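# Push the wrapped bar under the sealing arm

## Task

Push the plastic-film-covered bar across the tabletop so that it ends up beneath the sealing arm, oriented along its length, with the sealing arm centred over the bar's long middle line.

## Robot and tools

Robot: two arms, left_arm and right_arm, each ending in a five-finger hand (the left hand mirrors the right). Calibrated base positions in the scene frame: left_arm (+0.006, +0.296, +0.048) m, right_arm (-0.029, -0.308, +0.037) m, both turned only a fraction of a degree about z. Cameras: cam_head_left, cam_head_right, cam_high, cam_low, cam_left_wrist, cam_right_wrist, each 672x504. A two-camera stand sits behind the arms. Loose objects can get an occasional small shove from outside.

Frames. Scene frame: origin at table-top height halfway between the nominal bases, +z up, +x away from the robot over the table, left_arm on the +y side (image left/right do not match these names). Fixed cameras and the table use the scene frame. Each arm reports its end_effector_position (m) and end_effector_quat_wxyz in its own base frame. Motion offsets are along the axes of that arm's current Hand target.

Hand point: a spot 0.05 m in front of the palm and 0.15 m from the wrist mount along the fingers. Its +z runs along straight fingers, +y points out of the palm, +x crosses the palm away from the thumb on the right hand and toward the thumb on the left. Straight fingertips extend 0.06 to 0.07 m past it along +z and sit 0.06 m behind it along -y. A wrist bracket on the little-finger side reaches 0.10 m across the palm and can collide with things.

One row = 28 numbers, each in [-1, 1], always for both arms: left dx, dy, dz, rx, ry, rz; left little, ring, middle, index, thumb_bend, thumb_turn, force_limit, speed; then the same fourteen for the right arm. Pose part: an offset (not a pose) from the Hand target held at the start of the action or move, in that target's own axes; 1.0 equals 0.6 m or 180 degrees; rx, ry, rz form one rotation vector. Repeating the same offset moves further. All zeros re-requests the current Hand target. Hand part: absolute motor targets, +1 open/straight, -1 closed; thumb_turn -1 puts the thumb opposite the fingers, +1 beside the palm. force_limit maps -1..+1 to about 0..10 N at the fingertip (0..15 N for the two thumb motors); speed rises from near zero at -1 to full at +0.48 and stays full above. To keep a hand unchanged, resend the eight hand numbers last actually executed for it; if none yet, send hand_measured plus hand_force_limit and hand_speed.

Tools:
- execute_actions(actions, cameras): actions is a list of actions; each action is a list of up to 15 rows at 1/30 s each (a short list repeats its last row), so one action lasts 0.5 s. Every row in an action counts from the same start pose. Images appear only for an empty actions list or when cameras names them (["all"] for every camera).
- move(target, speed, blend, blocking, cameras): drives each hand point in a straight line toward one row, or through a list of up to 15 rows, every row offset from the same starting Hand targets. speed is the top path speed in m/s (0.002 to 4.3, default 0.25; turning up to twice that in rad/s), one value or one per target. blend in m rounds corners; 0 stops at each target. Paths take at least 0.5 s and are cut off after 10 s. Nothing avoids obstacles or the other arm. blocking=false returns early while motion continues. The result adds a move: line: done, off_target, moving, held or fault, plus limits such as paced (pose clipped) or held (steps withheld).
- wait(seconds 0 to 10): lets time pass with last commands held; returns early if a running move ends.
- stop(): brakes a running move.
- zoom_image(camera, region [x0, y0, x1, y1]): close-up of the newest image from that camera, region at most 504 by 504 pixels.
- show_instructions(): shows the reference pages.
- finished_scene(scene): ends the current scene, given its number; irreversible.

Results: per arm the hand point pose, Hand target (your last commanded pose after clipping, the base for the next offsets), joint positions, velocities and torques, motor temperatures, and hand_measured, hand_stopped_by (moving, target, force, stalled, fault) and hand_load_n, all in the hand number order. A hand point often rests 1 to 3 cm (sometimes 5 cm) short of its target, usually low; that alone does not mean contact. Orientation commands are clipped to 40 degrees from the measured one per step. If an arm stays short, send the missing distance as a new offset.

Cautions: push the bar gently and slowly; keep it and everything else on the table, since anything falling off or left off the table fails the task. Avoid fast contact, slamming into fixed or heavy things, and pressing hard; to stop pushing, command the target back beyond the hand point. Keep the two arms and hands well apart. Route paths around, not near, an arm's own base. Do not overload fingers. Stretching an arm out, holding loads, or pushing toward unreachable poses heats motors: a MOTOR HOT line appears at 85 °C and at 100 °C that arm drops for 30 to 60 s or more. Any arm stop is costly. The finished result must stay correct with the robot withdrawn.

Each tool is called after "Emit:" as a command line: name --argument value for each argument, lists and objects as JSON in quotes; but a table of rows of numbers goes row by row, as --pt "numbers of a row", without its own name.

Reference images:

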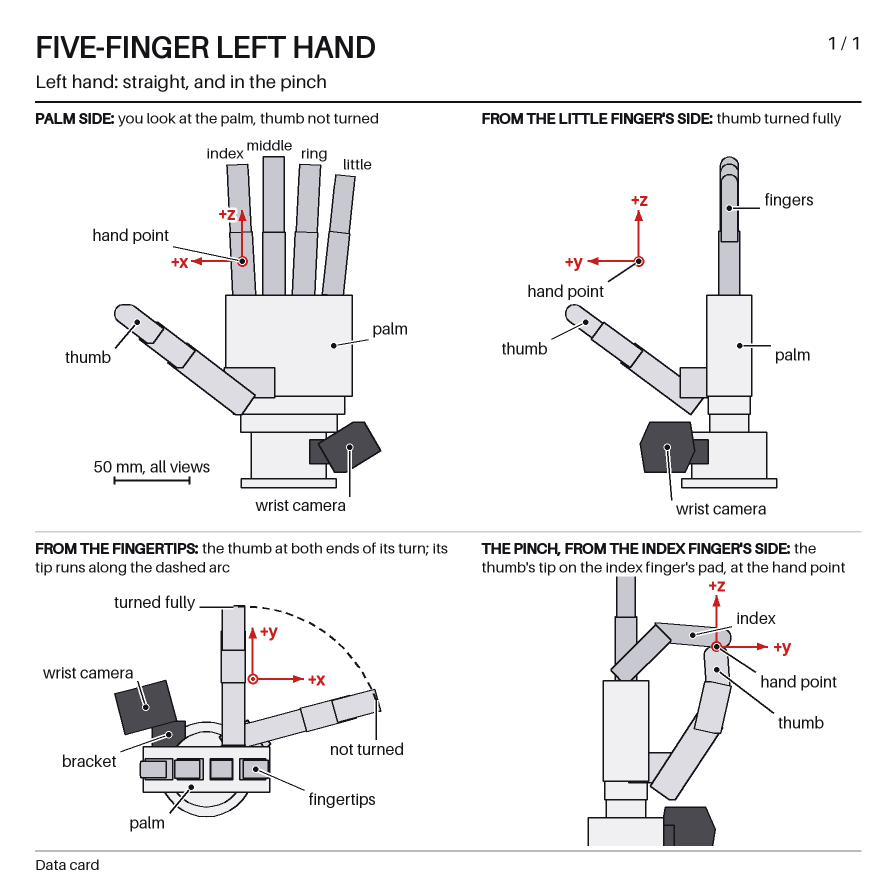

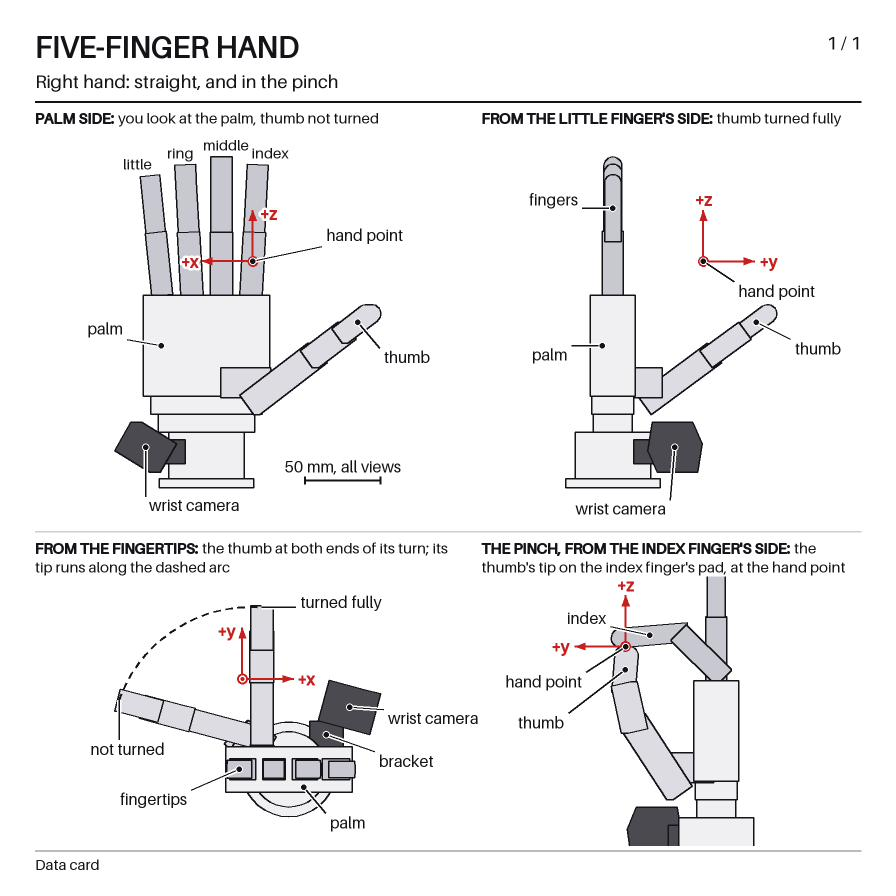

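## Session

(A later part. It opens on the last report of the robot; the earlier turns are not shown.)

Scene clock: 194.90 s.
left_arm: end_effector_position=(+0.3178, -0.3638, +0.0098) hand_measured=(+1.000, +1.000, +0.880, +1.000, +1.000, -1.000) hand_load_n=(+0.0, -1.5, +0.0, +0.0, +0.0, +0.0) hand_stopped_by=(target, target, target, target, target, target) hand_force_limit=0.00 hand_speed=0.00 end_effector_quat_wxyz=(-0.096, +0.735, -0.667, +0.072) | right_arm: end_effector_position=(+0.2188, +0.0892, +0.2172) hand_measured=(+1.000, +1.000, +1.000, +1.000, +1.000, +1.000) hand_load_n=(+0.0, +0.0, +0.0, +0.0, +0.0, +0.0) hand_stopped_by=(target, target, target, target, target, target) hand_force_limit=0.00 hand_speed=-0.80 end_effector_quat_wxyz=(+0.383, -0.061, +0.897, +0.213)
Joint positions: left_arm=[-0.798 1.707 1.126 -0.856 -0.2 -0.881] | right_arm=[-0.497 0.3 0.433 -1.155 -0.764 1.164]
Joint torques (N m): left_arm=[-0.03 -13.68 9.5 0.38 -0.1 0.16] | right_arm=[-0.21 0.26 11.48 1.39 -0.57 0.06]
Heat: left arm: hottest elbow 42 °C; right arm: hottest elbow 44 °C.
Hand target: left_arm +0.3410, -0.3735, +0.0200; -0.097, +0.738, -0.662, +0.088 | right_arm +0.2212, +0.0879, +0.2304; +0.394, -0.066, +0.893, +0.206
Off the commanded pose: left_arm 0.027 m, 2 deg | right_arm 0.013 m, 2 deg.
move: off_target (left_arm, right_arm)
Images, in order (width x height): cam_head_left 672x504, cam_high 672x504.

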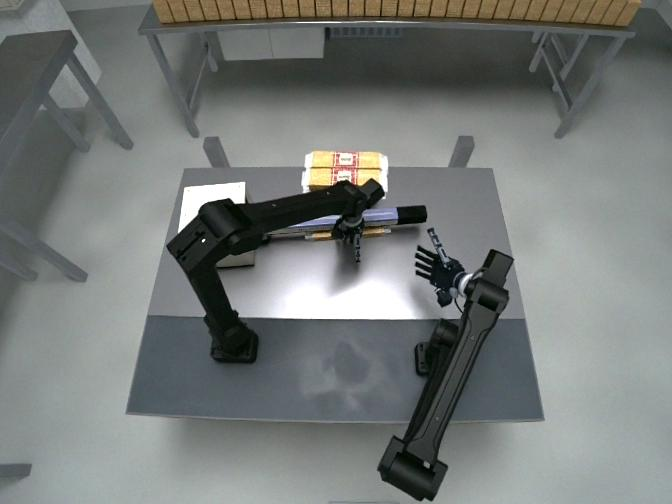

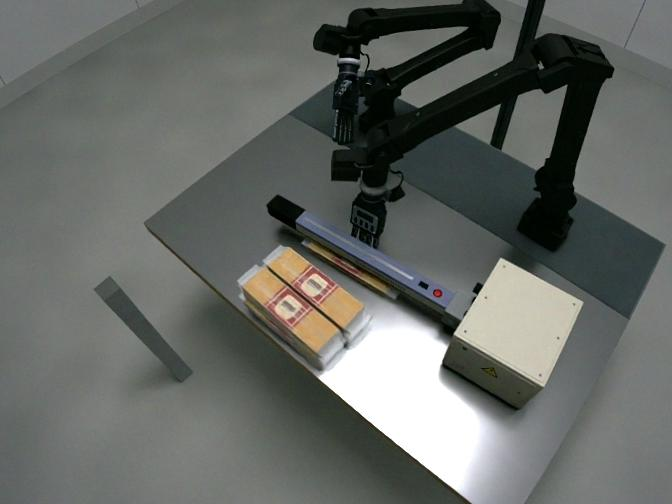

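Emit:
move --target '[0,0.1,-0.03,0,0,0,1,1,0.88,1,1,-1,0,0,0,0,0,0,0,0,1,1,1,1,1,1,0,-0.8]' --speed 0.1 --cameras '["cam_head_left","cam_high"]'

Emit:
zoom_image --camera "cam_high" --region '[290, 220, 420, 300]'

Emit:
zoom_image --camera "cam_head_left" --region '[295, 205, 405, 265]'

Scene clock: 203.07 s.
left_arm: end_effector_position=(+0.2831, -0.3782, +0.0173) hand_measured=(+1.000, +1.000, +0.880, +1.000, +1.000, -1.000) hand_load_n=(+0.0, +0.0, +0.0, +0.0, +0.0, +0.0) hand_stopped_by=(target, target, target, target, target, target) hand_force_limit=0.00 hand_speed=0.00 end_effector_quat_wxyz=(-0.098, +0.738, -0.663, +0.083) | right_arm: end_effector_position=(+0.2188, +0.0892, +0.2172) hand_measured=(+1.000, +1.000, +1.000, +1.000, +1.000, +1.000) hand_load_n=(+0.0, +0.0, +0.0, +0.0, +0.0, +0.0) hand_stopped_by=(target, target, target, target, target, target) hand_force_limit=0.00 hand_speed=-0.80 end_effector_quat_wxyz=(+0.383, -0.061, +0.897, +0.213)
Joint positions: left_arm=[-0.877 1.656 1.079 -0.856 -0.217 -0.969] | right_arm=[-0.497 0.3 0.433 -1.155 -0.764 1.164]
Joint torques (N m): left_arm=[-1.96 -15.44 5.49 0.34 -0.11 0.01] | right_arm=[-0.32 0.26 11.43 1.39 -0.61 0.11]
Heat: left arm: hottest elbow 43 °C; right arm: hottest elbow 44 °C.
Hand target: left_arm +0.2787, -0.3801, +0.0218; -0.097, +0.738, -0.662, +0.087 | right_arm +0.2212, +0.0879, +0.2304; +0.394, -0.066, +0.893, +0.206
Off the commanded pose: left_arm 0.007 m, 1 deg | right_arm 0.013 m, 2 deg.
move: off_target (right_arm)
Images, in order (width x height): cam_head_left 672x504, cam_high 672x504.

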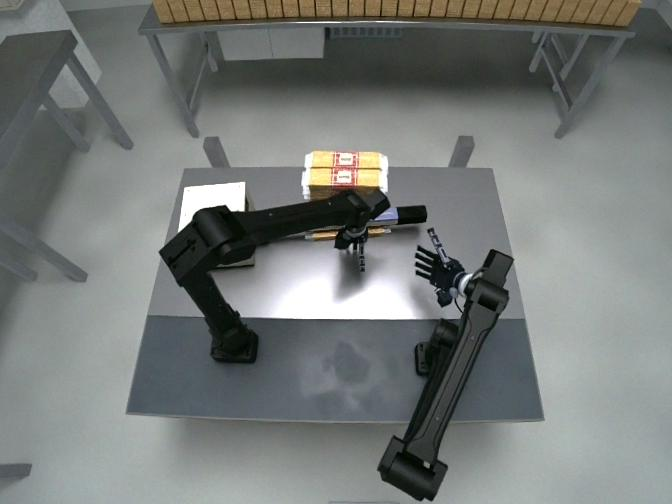

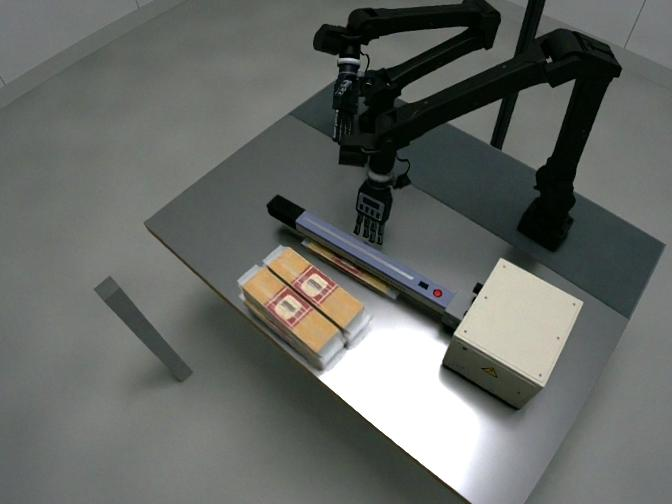

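Scaled by 3.877 from the camera's 672x504 image, which has a finer 960x720 frame.

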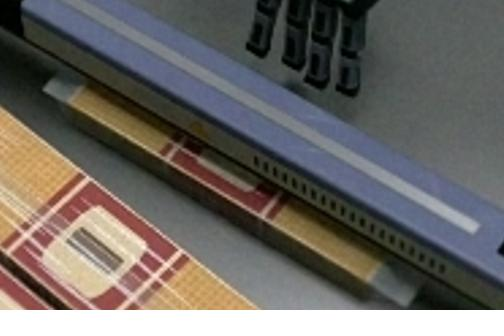

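Scaled by 4.582 from the camera's 672x504 image, which has a finer 960x720 frame.

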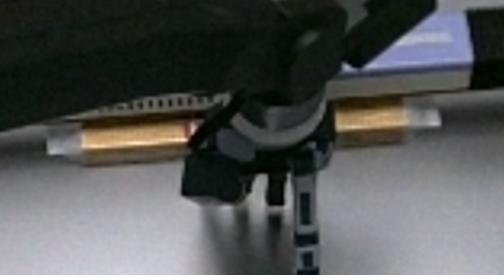

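Emit:
finished_scene --scene 2

The scene is finished: the task was done.


## Next scene

The same job, from a new start.

Reference images:

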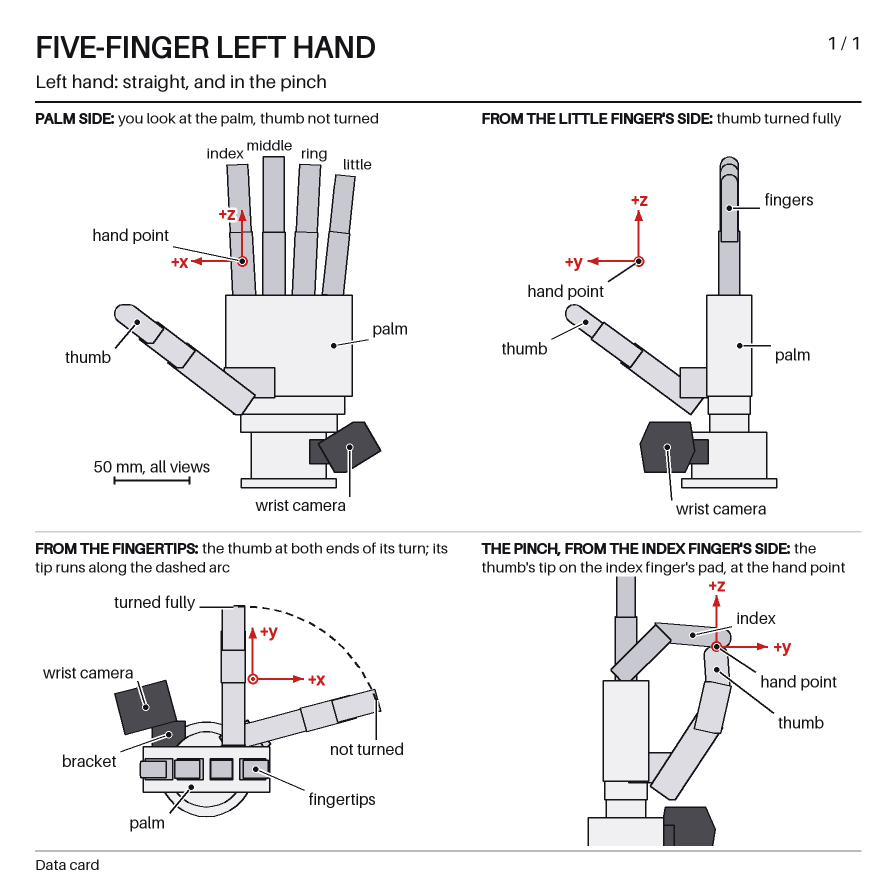

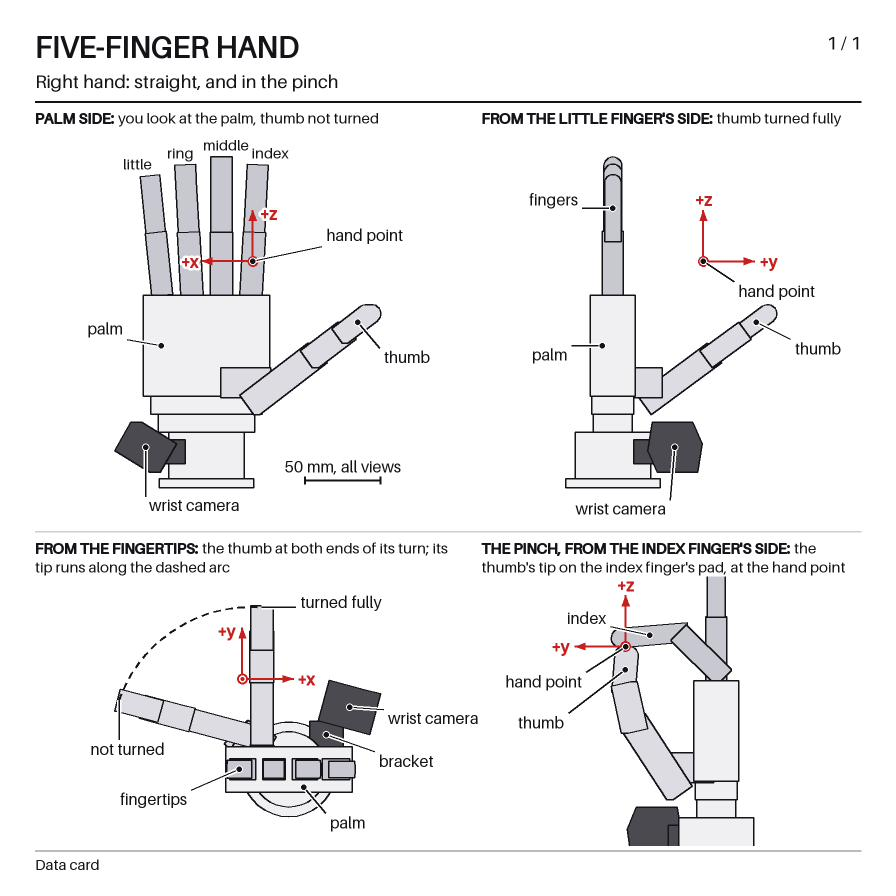

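Emit:
execute_actions --actions '[]'

Emit:
zoom_image --camera "cam_head_left" --region '[220, 140, 470, 328]'

Emit:
zoom_image --camera "cam_high" --region '[240, 160, 500, 360]'

Scene clock: 0.00 s.
left_arm: end_effector_position=(+0.2632, -0.2099, +0.1398) hand_measured=(+1.000, +1.000, +1.000, +1.000, +1.000, +1.000) hand_load_n=(+0.0, +0.0, +0.0, +0.0, +0.0, +0.0) hand_stopped_by=(target, target, target, target, target, target) hand_force_limit=0.00 hand_speed=-0.80 end_effector_quat_wxyz=(-0.258, +0.902, -0.329, +0.106) | right_arm: end_effector_position=(+0.5999, -0.0884, +0.2981) hand_measured=(+1.000, +1.000, +1.000, +1.000, +1.000, +1.000) hand_load_n=(+0.0, +0.0, +0.0, +0.0, +0.0, +0.0) hand_stopped_by=(target, target, target, target, target, target) hand_force_limit=0.00 hand_speed=-0.80 end_effector_quat_wxyz=(+0.208, -0.641, +0.720, -0.167)
Joint positions: left_arm=[-0.843 1.179 0.921 -1.379 -0.561 -1.733] | right_arm=[-0.235 1.734 1.902 -1.215 -0.146 -0.079]
Joint velocities: within noise
Joint torques (N m): no reading
Motor temperatures (°C): left_arm=[30 29 34 30 28 29] | right_arm=[31 29 35 30 30 30]
Heat: left arm: hottest elbow 34 °C; right arm: hottest elbow 35 °C.
Hand target: left_arm +0.2689, -0.2163, +0.1497; -0.252, +0.904, -0.326, +0.117 | right_arm +0.6054, -0.0897, +0.3132; +0.218, -0.638, +0.716, -0.181

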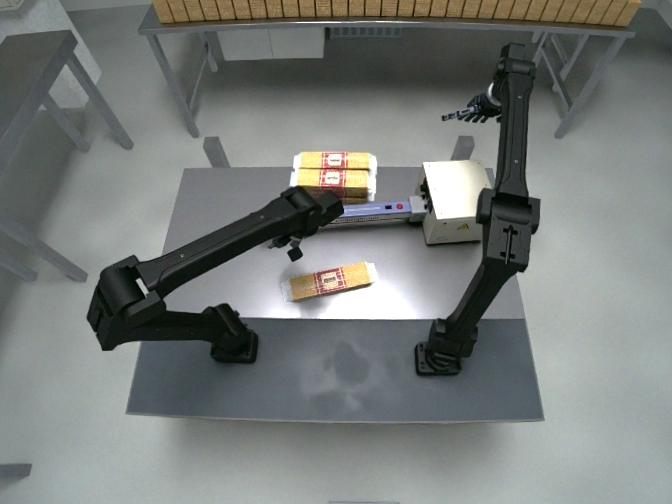

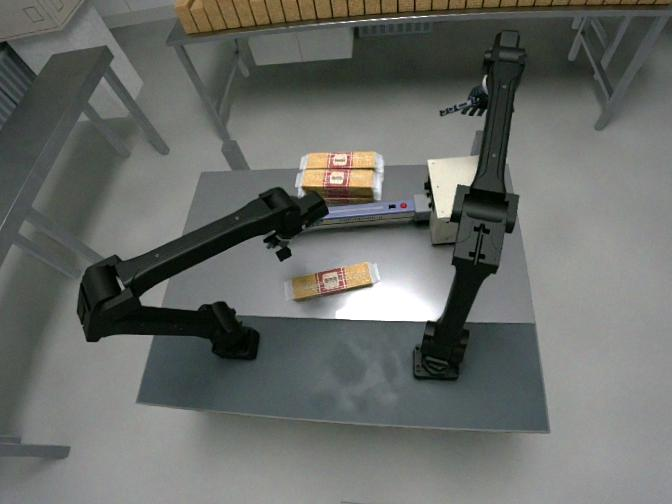

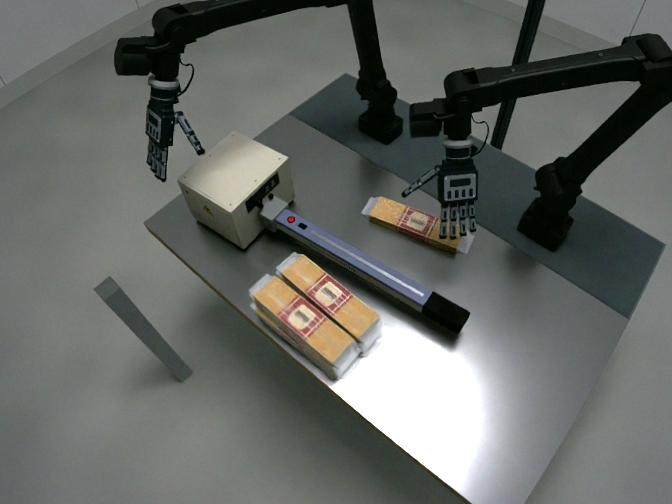

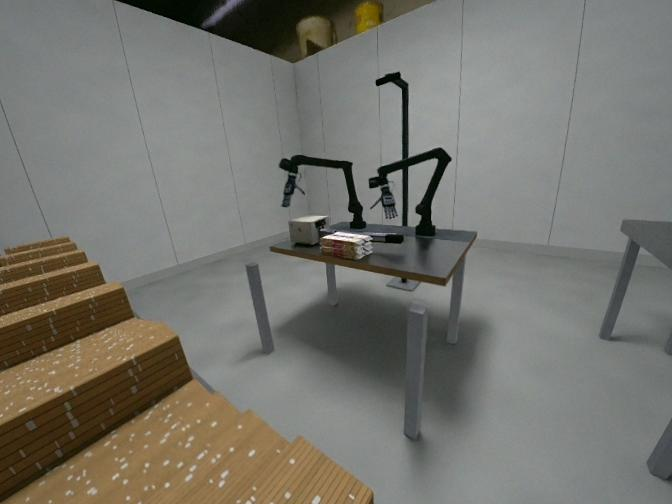

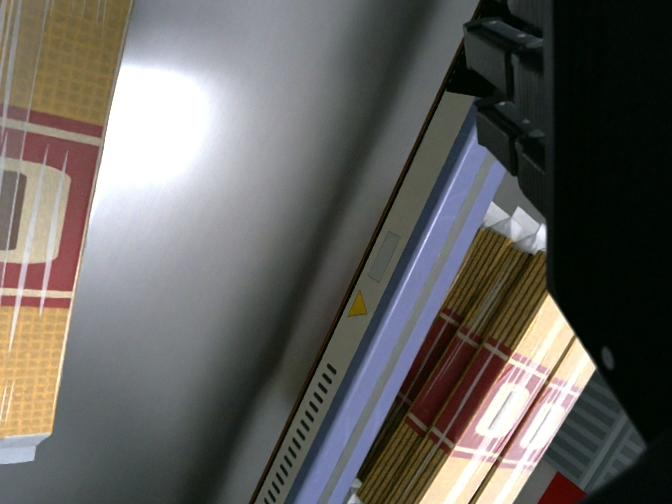

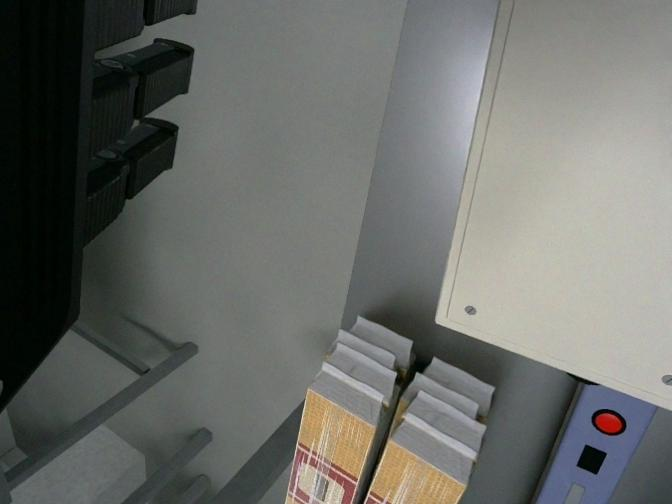

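Scaled by 2.016 from the camera's 672x504 image, which has a finer 960x720 frame.

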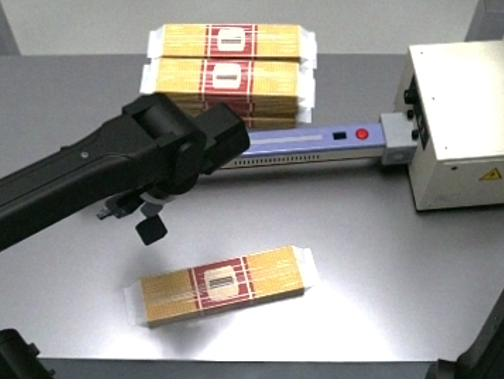

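Scaled by 1.938 from the camera's 672x504 image, which has a finer 960x720 frame.

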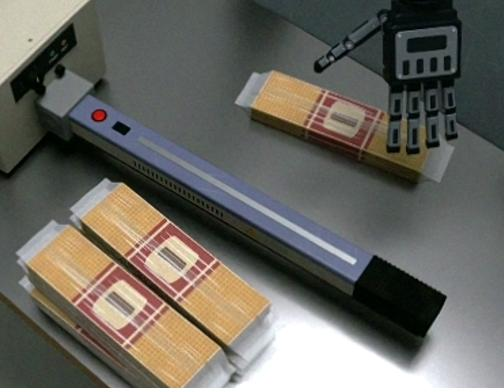

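Emit:
move --pt "-0.1608 0.3272 -0.1263 -0.0964 0.0804 0.2201 1 1 0.88 1 1 -1 0 0 0 0 0 0 0 0 1 1 1 1 1 1 0 -0.8" --pt "-0.1675 0.4025 -0.0063 -0.0964 0.0804 0.2201 1 1 0.88 1 1 -1 0 0 0 0 0 0 0 0 1 1 1 1 1 1 0 -0.8" --blend '[0.015,0]' --speed '[0.25,0.12]' --cameras '["cam_head_left","cam_head_right","cam_high","cam_left_wrist"]'

Emit:
zoom_image --camera "cam_head_left" --region '[240, 185, 350, 250]'

Emit:
zoom_image --camera "cam_head_left" --region '[330, 185, 440, 250]'

Emit:
zoom_image --camera "cam_high" --region '[350, 140, 510, 280]'

Scene clock: 43.37 s.
left_arm: end_effector_position=(+0.0681, -0.3104, +0.0225) hand_measured=(+1.000, +1.000, +0.880, +1.000, +1.000, -1.000) hand_load_n=(+0.0, +0.0, +0.0, +0.0, +0.0, +0.0) hand_stopped_by=(target, target, target, target, target, target) hand_force_limit=0.00 hand_speed=0.00 end_effector_quat_wxyz=(-0.099, +0.754, -0.644, +0.086) | right_arm: end_effector_position=(+0.5999, -0.0884, +0.2981) hand_measured=(+1.000, +1.000, +1.000, +1.000, +1.000, +1.000) hand_load_n=(+0.0, +0.0, +0.0, +0.0, +0.0, +0.0) hand_stopped_by=(target, target, target, target, target, target) hand_force_limit=0.00 hand_speed=-0.80 end_effector_quat_wxyz=(+0.208, -0.641, +0.720, -0.167)
Joint positions: left_arm=[-1.32 1.251 0.663 -0.955 -0.262 -1.474] | right_arm=[-0.235 1.734 1.902 -1.215 -0.146 -0.079]
Joint torques (N m): left_arm=[-2.61 -6.65 5.71 0.68 0.01 0.14] | right_arm=[-0.73 -17.96 11.4 1.4 -0.06 0.05]
Motor temperatures (°C): left_arm=[30 30 37 30 28 29] | right_arm=[31 30 42 30 30 30]
Heat: left arm: hottest elbow 37 °C; right arm: hottest elbow 42 °C.
Hand target: left_arm +0.0629, -0.3121, +0.0197; -0.098, +0.746, -0.653, +0.086 | right_arm +0.6054, -0.0897, +0.3132; +0.218, -0.638, +0.716, -0.181
Off the commanded pose: left_arm 0.006 m, 1 deg | right_arm 0.016 m, 2 deg.
move: off_target (right_arm)
Images, in order (width x height): cam_head_left 672x504, cam_head_right 672x504, cam_high 672x504, cam_left_wrist 672x504.

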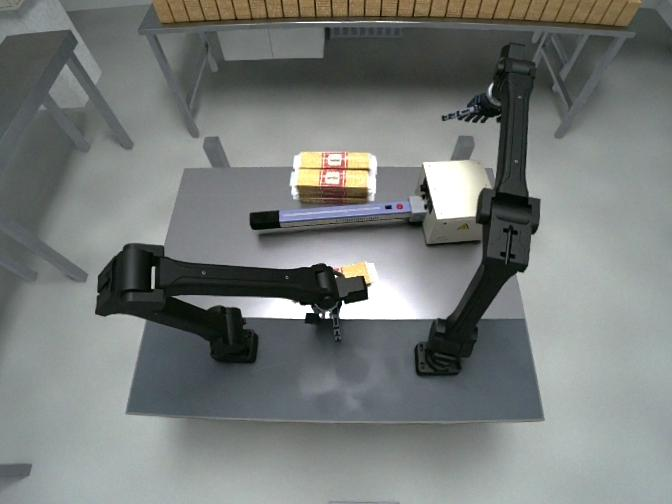

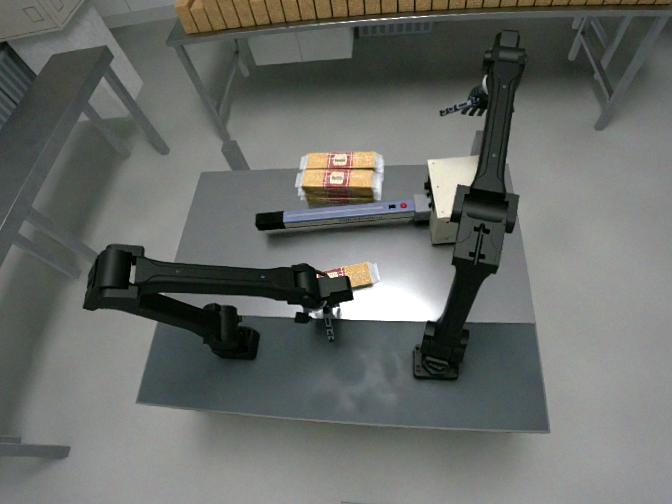

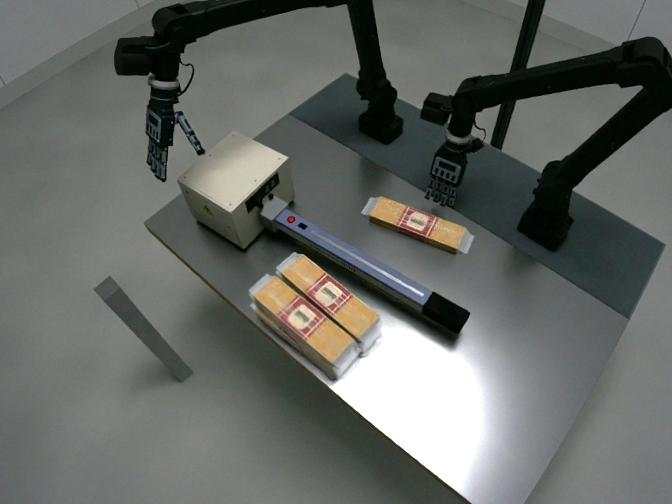

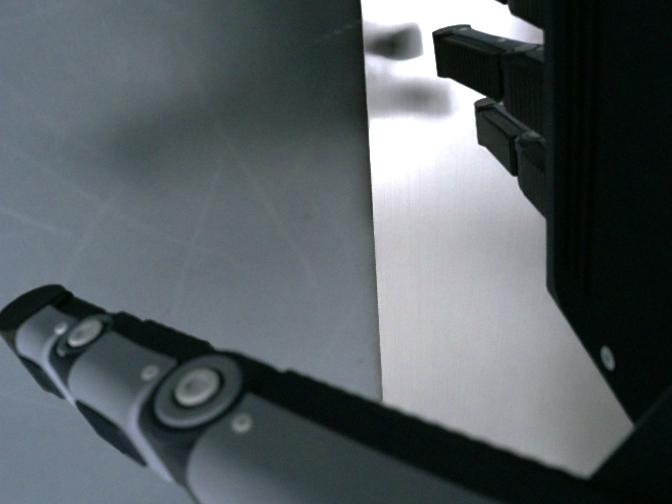

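Scaled by 4.582 from the camera's 672x504 image, which has a finer 960x720 frame.

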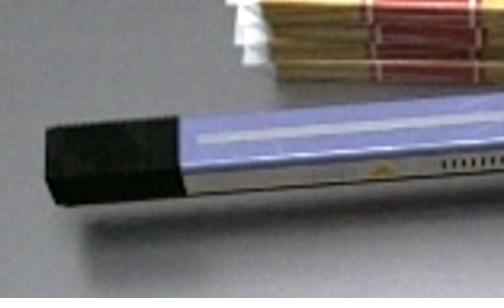

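Scaled by 4.582 from the camera's 672x504 image, which has a finer 960x720 frame.

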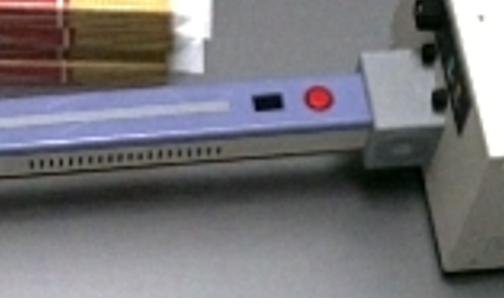

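Scaled by 3.150 from the camera's 672x504 image, which has a finer 960x720 frame.

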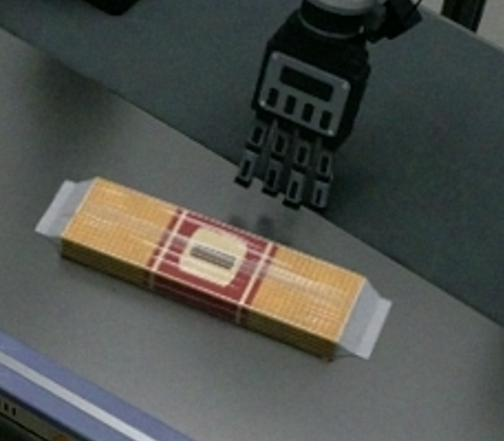

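Emit:
move --pt "0.0222 -0.09 0.0236 0 0.0017 0.0064 1 1 0.88 1 1 -1 0 0 0 0 0 0 0 0 1 1 1 1 1 1 0 -0.8" --pt "0.0633 -0.3769 0.1005 0 0.0017 0.0064 1 1 0.88 1 1 -1 0 0 0 0 0 0 0 0 1 1 1 1 1 1 0 -0.8" --blend '[0.005,0]' --speed '[0.06,0.09]' --cameras '["cam_head_left","cam_head_right","cam_high","cam_left_wrist"]'

Emit:
zoom_image --camera "cam_high" --region '[310, 180, 470, 320]'

Emit:
zoom_image --camera "cam_head_left" --region '[270, 200, 380, 270]'

Emit:
zoom_image --camera "cam_head_right" --region '[270, 200, 380, 270]'

Scene clock: 61.60 s.
left_arm: end_effector_position=(+0.2742, -0.3038, +0.0083) hand_measured=(+1.000, +1.000, +0.880, +1.000, +1.000, -1.000) hand_load_n=(+0.0, -1.5, +0.0, +0.0, +0.0, +0.0) hand_stopped_by=(target, target, target, target, target, target) hand_force_limit=0.00 hand_speed=0.00 end_effector_quat_wxyz=(-0.097, +0.737, -0.666, +0.061) | right_arm: end_effector_position=(+0.5999, -0.0884, +0.2981) hand_measured=(+1.000, +1.000, +1.000, +1.000, +1.000, +1.000) hand_load_n=(+0.0, +0.0, +0.0, +0.0, +0.0, +0.0) hand_stopped_by=(target, target, target, target, target, target) hand_force_limit=0.00 hand_speed=-0.80 end_effector_quat_wxyz=(+0.208, -0.641, +0.720, -0.167)
Joint positions: left_arm=[-0.772 1.552 0.923 -0.824 -0.199 -0.861] | right_arm=[-0.235 1.734 1.902 -1.215 -0.146 -0.079]
Joint torques (N m): left_arm=[-0.21 -11.28 9.31 1.06 -0.05 0.15] | right_arm=[-0.67 -17.85 11.19 1.5 -0.06 0.09]
Heat: left arm: hottest elbow 38 °C; right arm: hottest elbow 43 °C.
Hand target: left_arm +0.2999, -0.3187, +0.0199; -0.097, +0.739, -0.661, +0.087 | right_arm +0.6054, -0.0897, +0.3132; +0.218, -0.638, +0.716, -0.181
Off the commanded pose: left_arm 0.032 m, 3 deg | right_arm 0.016 m, 2 deg.
move: off_target (left_arm, right_arm)
Images, in order (width x height): cam_head_left 672x504, cam_head_right 672x504, cam_high 672x504, cam_left_wrist 672x504.

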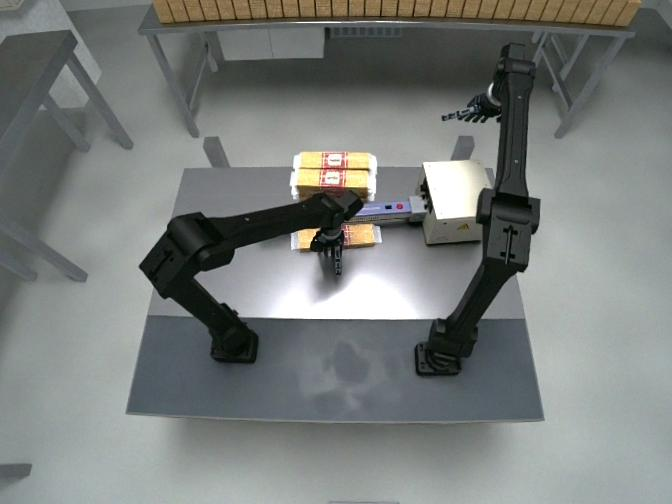

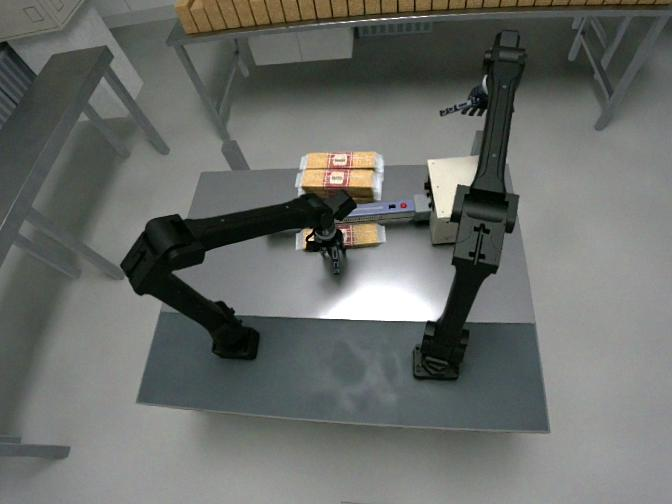

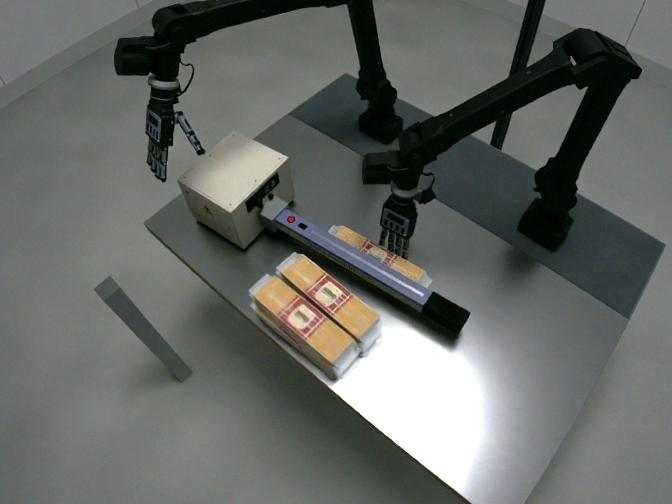

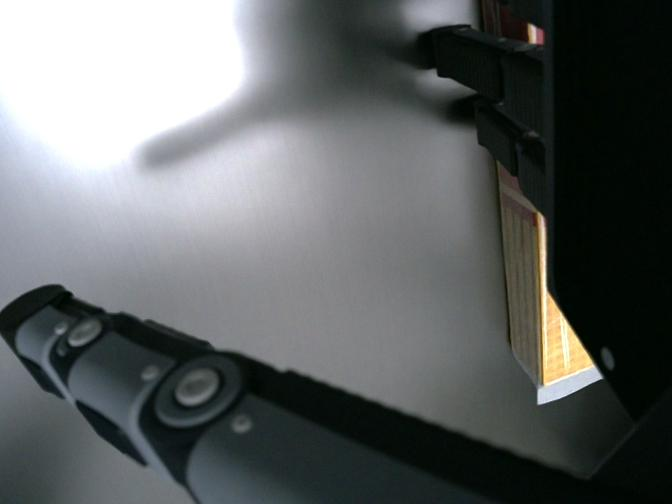

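Scaled by 3.150 from the camera's 672x504 image, which has a finer 960x720 frame.

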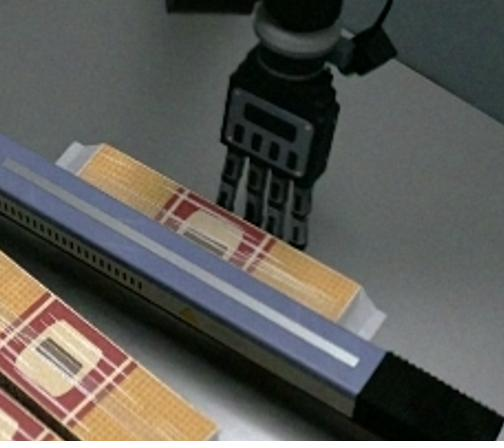

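Scaled by 4.582 from the camera's 672x504 image, which has a finer 960x720 frame.

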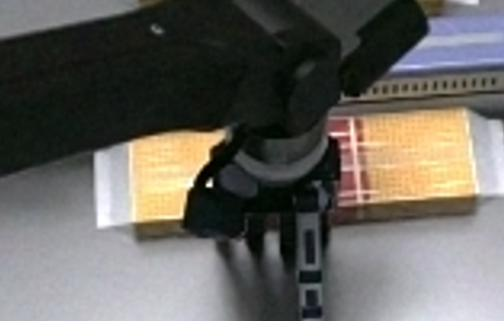

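Scaled by 4.582 from the camera's 672x504 image, which has a finer 960x720 frame.

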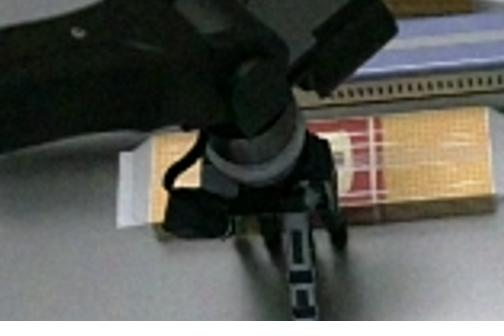

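Emit:
move --pt "0.0027 0.0682 -0.0183 0 0 0 1 1 0.88 1 1 -1 0 0 0 0 0 0 0 0 1 1 1 1 1 1 0 -0.8" --pt "0.0292 0.071 -0.019 0 0 0 1 1 0.88 1 1 -1 0 0 0 0 0 0 0 0 1 1 1 1 1 1 0 -0.8" --pt "0.0458 -0.0867 0.0233 0 0 0 1 1 0.88 1 1 -1 0 0 0 0 0 0 0 0 1 1 1 1 1 1 0 -0.8" --blend '[0.004,0.004,0]' --speed '[0.1,0.1,0.06]' --cameras '["cam_head_left","cam_high"]'

Emit:
zoom_image --camera "cam_high" --region '[320, 240, 370, 280]'

Emit:
zoom_image --camera "cam_high" --region '[370, 265, 430, 313]'

Emit:
zoom_image --camera "cam_head_left" --region '[280, 205, 330, 245]'

Emit:
zoom_image --camera "cam_head_left" --region '[335, 200, 385, 240]'

Scene clock: 85.40 s.
left_arm: end_effector_position=(+0.3326, -0.3309, +0.0091) hand_measured=(+1.000, +1.000, +0.880, +1.000, +1.000, -1.000) hand_load_n=(+0.0, -1.5, +0.0, +0.0, +0.0, +0.0) hand_stopped_by=(target, target, target, target, target, target) hand_force_limit=0.00 hand_speed=0.00 end_effector_quat_wxyz=(-0.095, +0.737, -0.665, +0.070) | right_arm: end_effector_position=(+0.5999, -0.0884, +0.2981) hand_measured=(+1.000, +1.000, +1.000, +1.000, +1.000, +1.000) hand_load_n=(+0.0, +0.0, +0.0, +0.0, +0.0, +0.0) hand_stopped_by=(target, target, target, target, target, target) hand_force_limit=0.00 hand_speed=-0.80 end_effector_quat_wxyz=(+0.208, -0.641, +0.720, -0.167)
Joint positions: left_arm=[-0.724 1.681 1.087 -0.834 -0.189 -0.812] | right_arm=[-0.235 1.734 1.902 -1.215 -0.146 -0.079]
Joint torques (N m): left_arm=[-0.15 -13.63 9.51 0.49 -0.06 0.17] | right_arm=[-0.5 -18.37 11.18 1.48 -0.04 0.04]
Heat: left arm: hottest elbow 41 °C; right arm: hottest elbow 44 °C.
Hand target: left_arm +0.3566, -0.3401, +0.0200; -0.097, +0.739, -0.661, +0.087 | right_arm +0.6054, -0.0897, +0.3132; +0.218, -0.638, +0.716, -0.181
Off the commanded pose: left_arm 0.028 m, 2 deg | right_arm 0.016 m, 2 deg.
move: off_target (left_arm, right_arm)
Images, in order (width x height): cam_head_left 672x504, cam_high 672x504.

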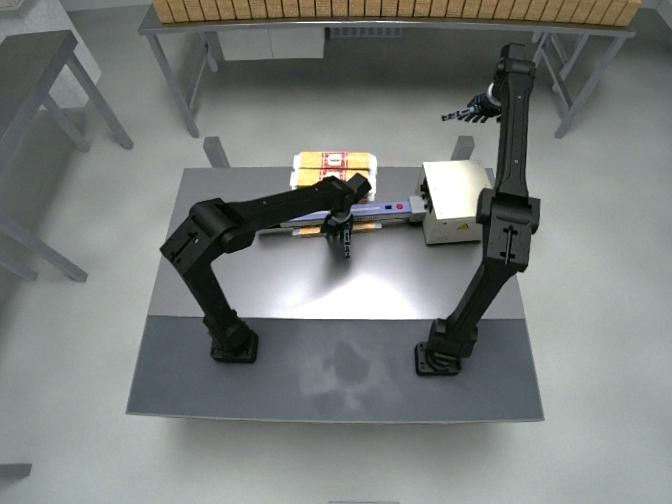

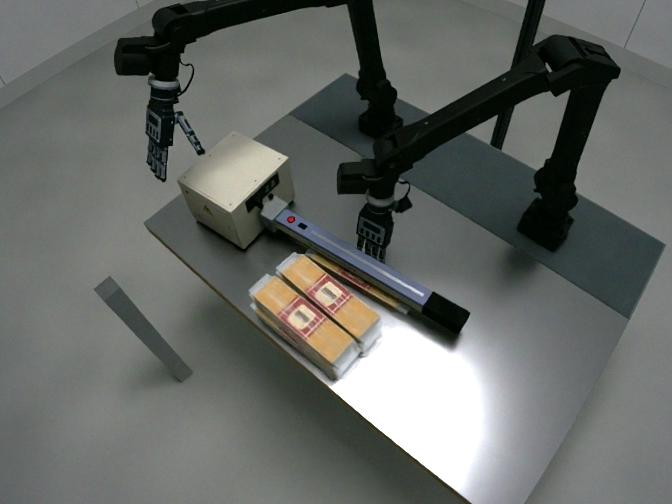

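Scaled by 10.080 from the camera's 672x504 image, which has a finer 960x720 frame.

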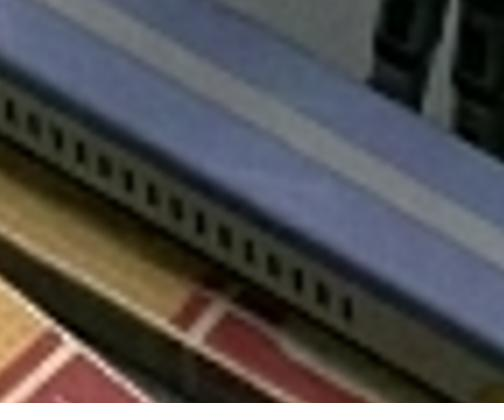

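Scaled by 8.400 from the camera's 672x504 image, which has a finer 960x720 frame.

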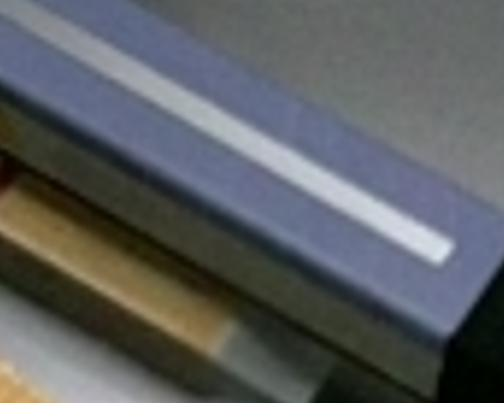

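Scaled by 10.080 from the camera's 672x504 image, which has a finer 960x720 frame.

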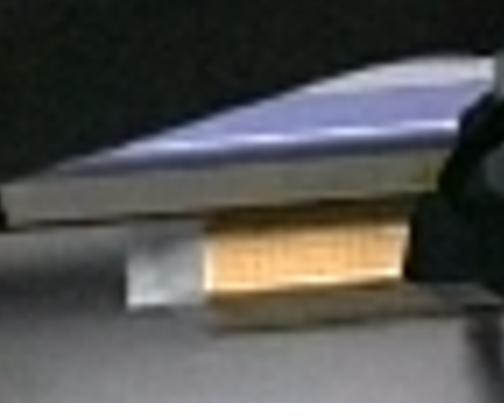

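Scaled by 10.080 from the camera's 672x504 image, which has a finer 960x720 frame.

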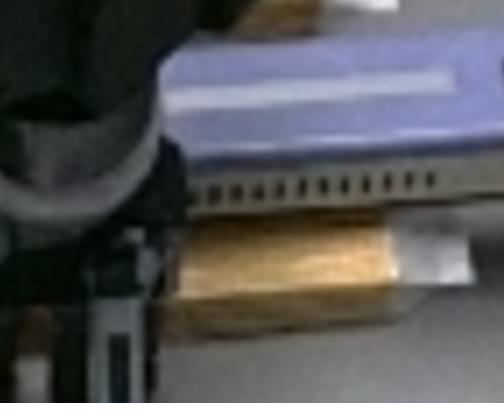

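Emit:
move --pt "0.0007 -0.0064 0.0017 0 0 0 1 1 0.88 1 1 -1 0 0 0 0 0 0 0 0 1 1 1 1 1 1 0 -0.8" --pt "-0.0104 0.0896 -0.024 0 0 0 1 1 0.88 1 1 -1 0 0 0 0 0 0 0 0 1 1 1 1 1 1 0 -0.8" --blend '[0,0]' --speed '[0.05,0.12]' --cameras '["cam_head_left","cam_high"]'

Emit:
zoom_image --camera "cam_high" --region '[320, 240, 430, 320]'

Emit:
zoom_image --camera "cam_head_left" --region '[280, 205, 330, 245]'

Emit:
zoom_image --camera "cam_head_left" --region '[335, 200, 385, 240]'

Scene clock: 99.27 s.
left_arm: end_effector_position=(+0.3014, -0.3341, +0.0130) hand_measured=(+1.000, +1.000, +0.880, +1.000, +1.000, -1.000) hand_load_n=(+0.0, +0.0, +0.0, +0.0, +0.0, +0.0) hand_stopped_by=(target, target, target, target, target, target) hand_force_limit=0.00 hand_speed=0.00 end_effector_quat_wxyz=(-0.098, +0.740, -0.661, +0.074) | right_arm: end_effector_position=(+0.5999, -0.0884, +0.2981) hand_measured=(+1.000, +1.000, +1.000, +1.000, +1.000, +1.000) hand_load_n=(+0.0, +0.0, +0.0, +0.0, +0.0, +0.0) hand_stopped_by=(target, target, target, target, target, target) hand_force_limit=0.00 hand_speed=-0.80 end_effector_quat_wxyz=(+0.208, -0.641, +0.720, -0.167)
Joint positions: left_arm=[-0.779 1.623 1.025 -0.832 -0.202 -0.877] | right_arm=[-0.235 1.734 1.902 -1.215 -0.146 -0.079]
Joint torques (N m): left_arm=[-2.2 -15.38 5.67 0.83 -0.07 -0.03] | right_arm=[-1.85 -18.32 11.37 1.36 -0.05 0.07]
Motor temperatures (°C): left_arm=[30 30 42 30 28 29] | right_arm=[31 31 44 31 30 30]
Heat: left arm: hottest elbow 42 °C; right arm: hottest elbow 44 °C.
Hand target: left_arm +0.3006, -0.3400, +0.0199; -0.097, +0.739, -0.661, +0.087 | right_arm +0.6054, -0.0897, +0.3132; +0.218, -0.638, +0.716, -0.181
Off the commanded pose: left_arm 0.009 m, 2 deg | right_arm 0.016 m, 2 deg.
move: off_target (right_arm)
Images, in order (width x height): cam_head_left 672x504, cam_high 672x504.

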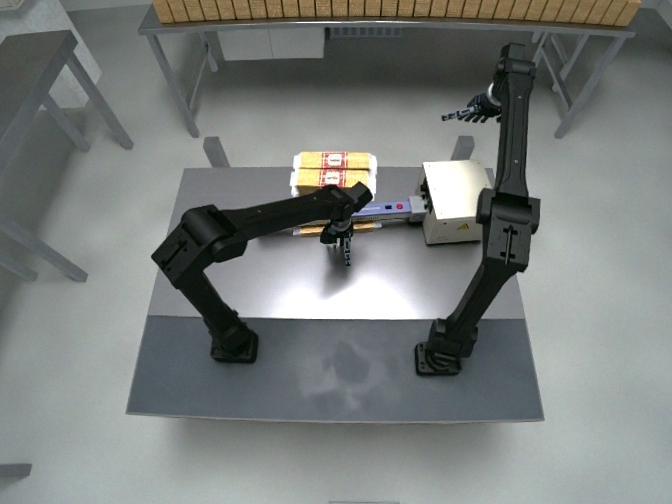

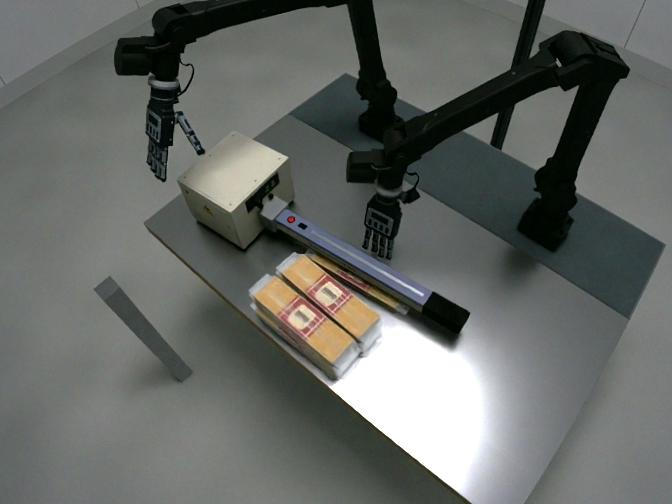

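Scaled by 4.582 from the camera's 672x504 image, which has a finer 960x720 frame.

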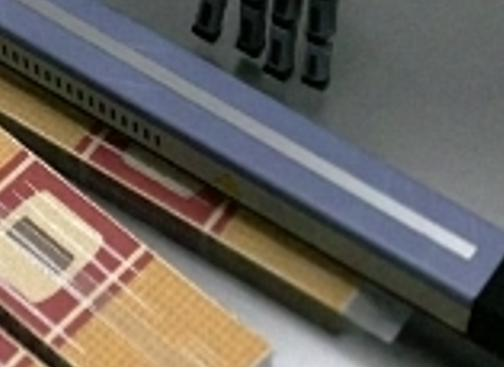

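Scaled by 10.080 from the camera's 672x504 image, which has a finer 960x720 frame.

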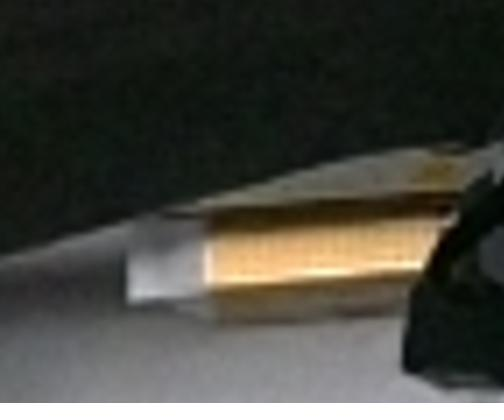

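Scaled by 10.080 from the camera's 672x504 image, which has a finer 960x720 frame.

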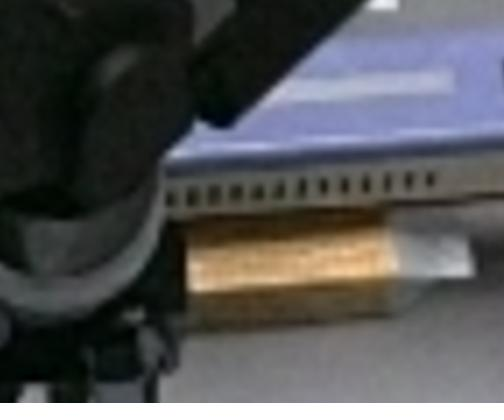

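Emit:
finished_scene --scene 3

The scene is finished: the task was done.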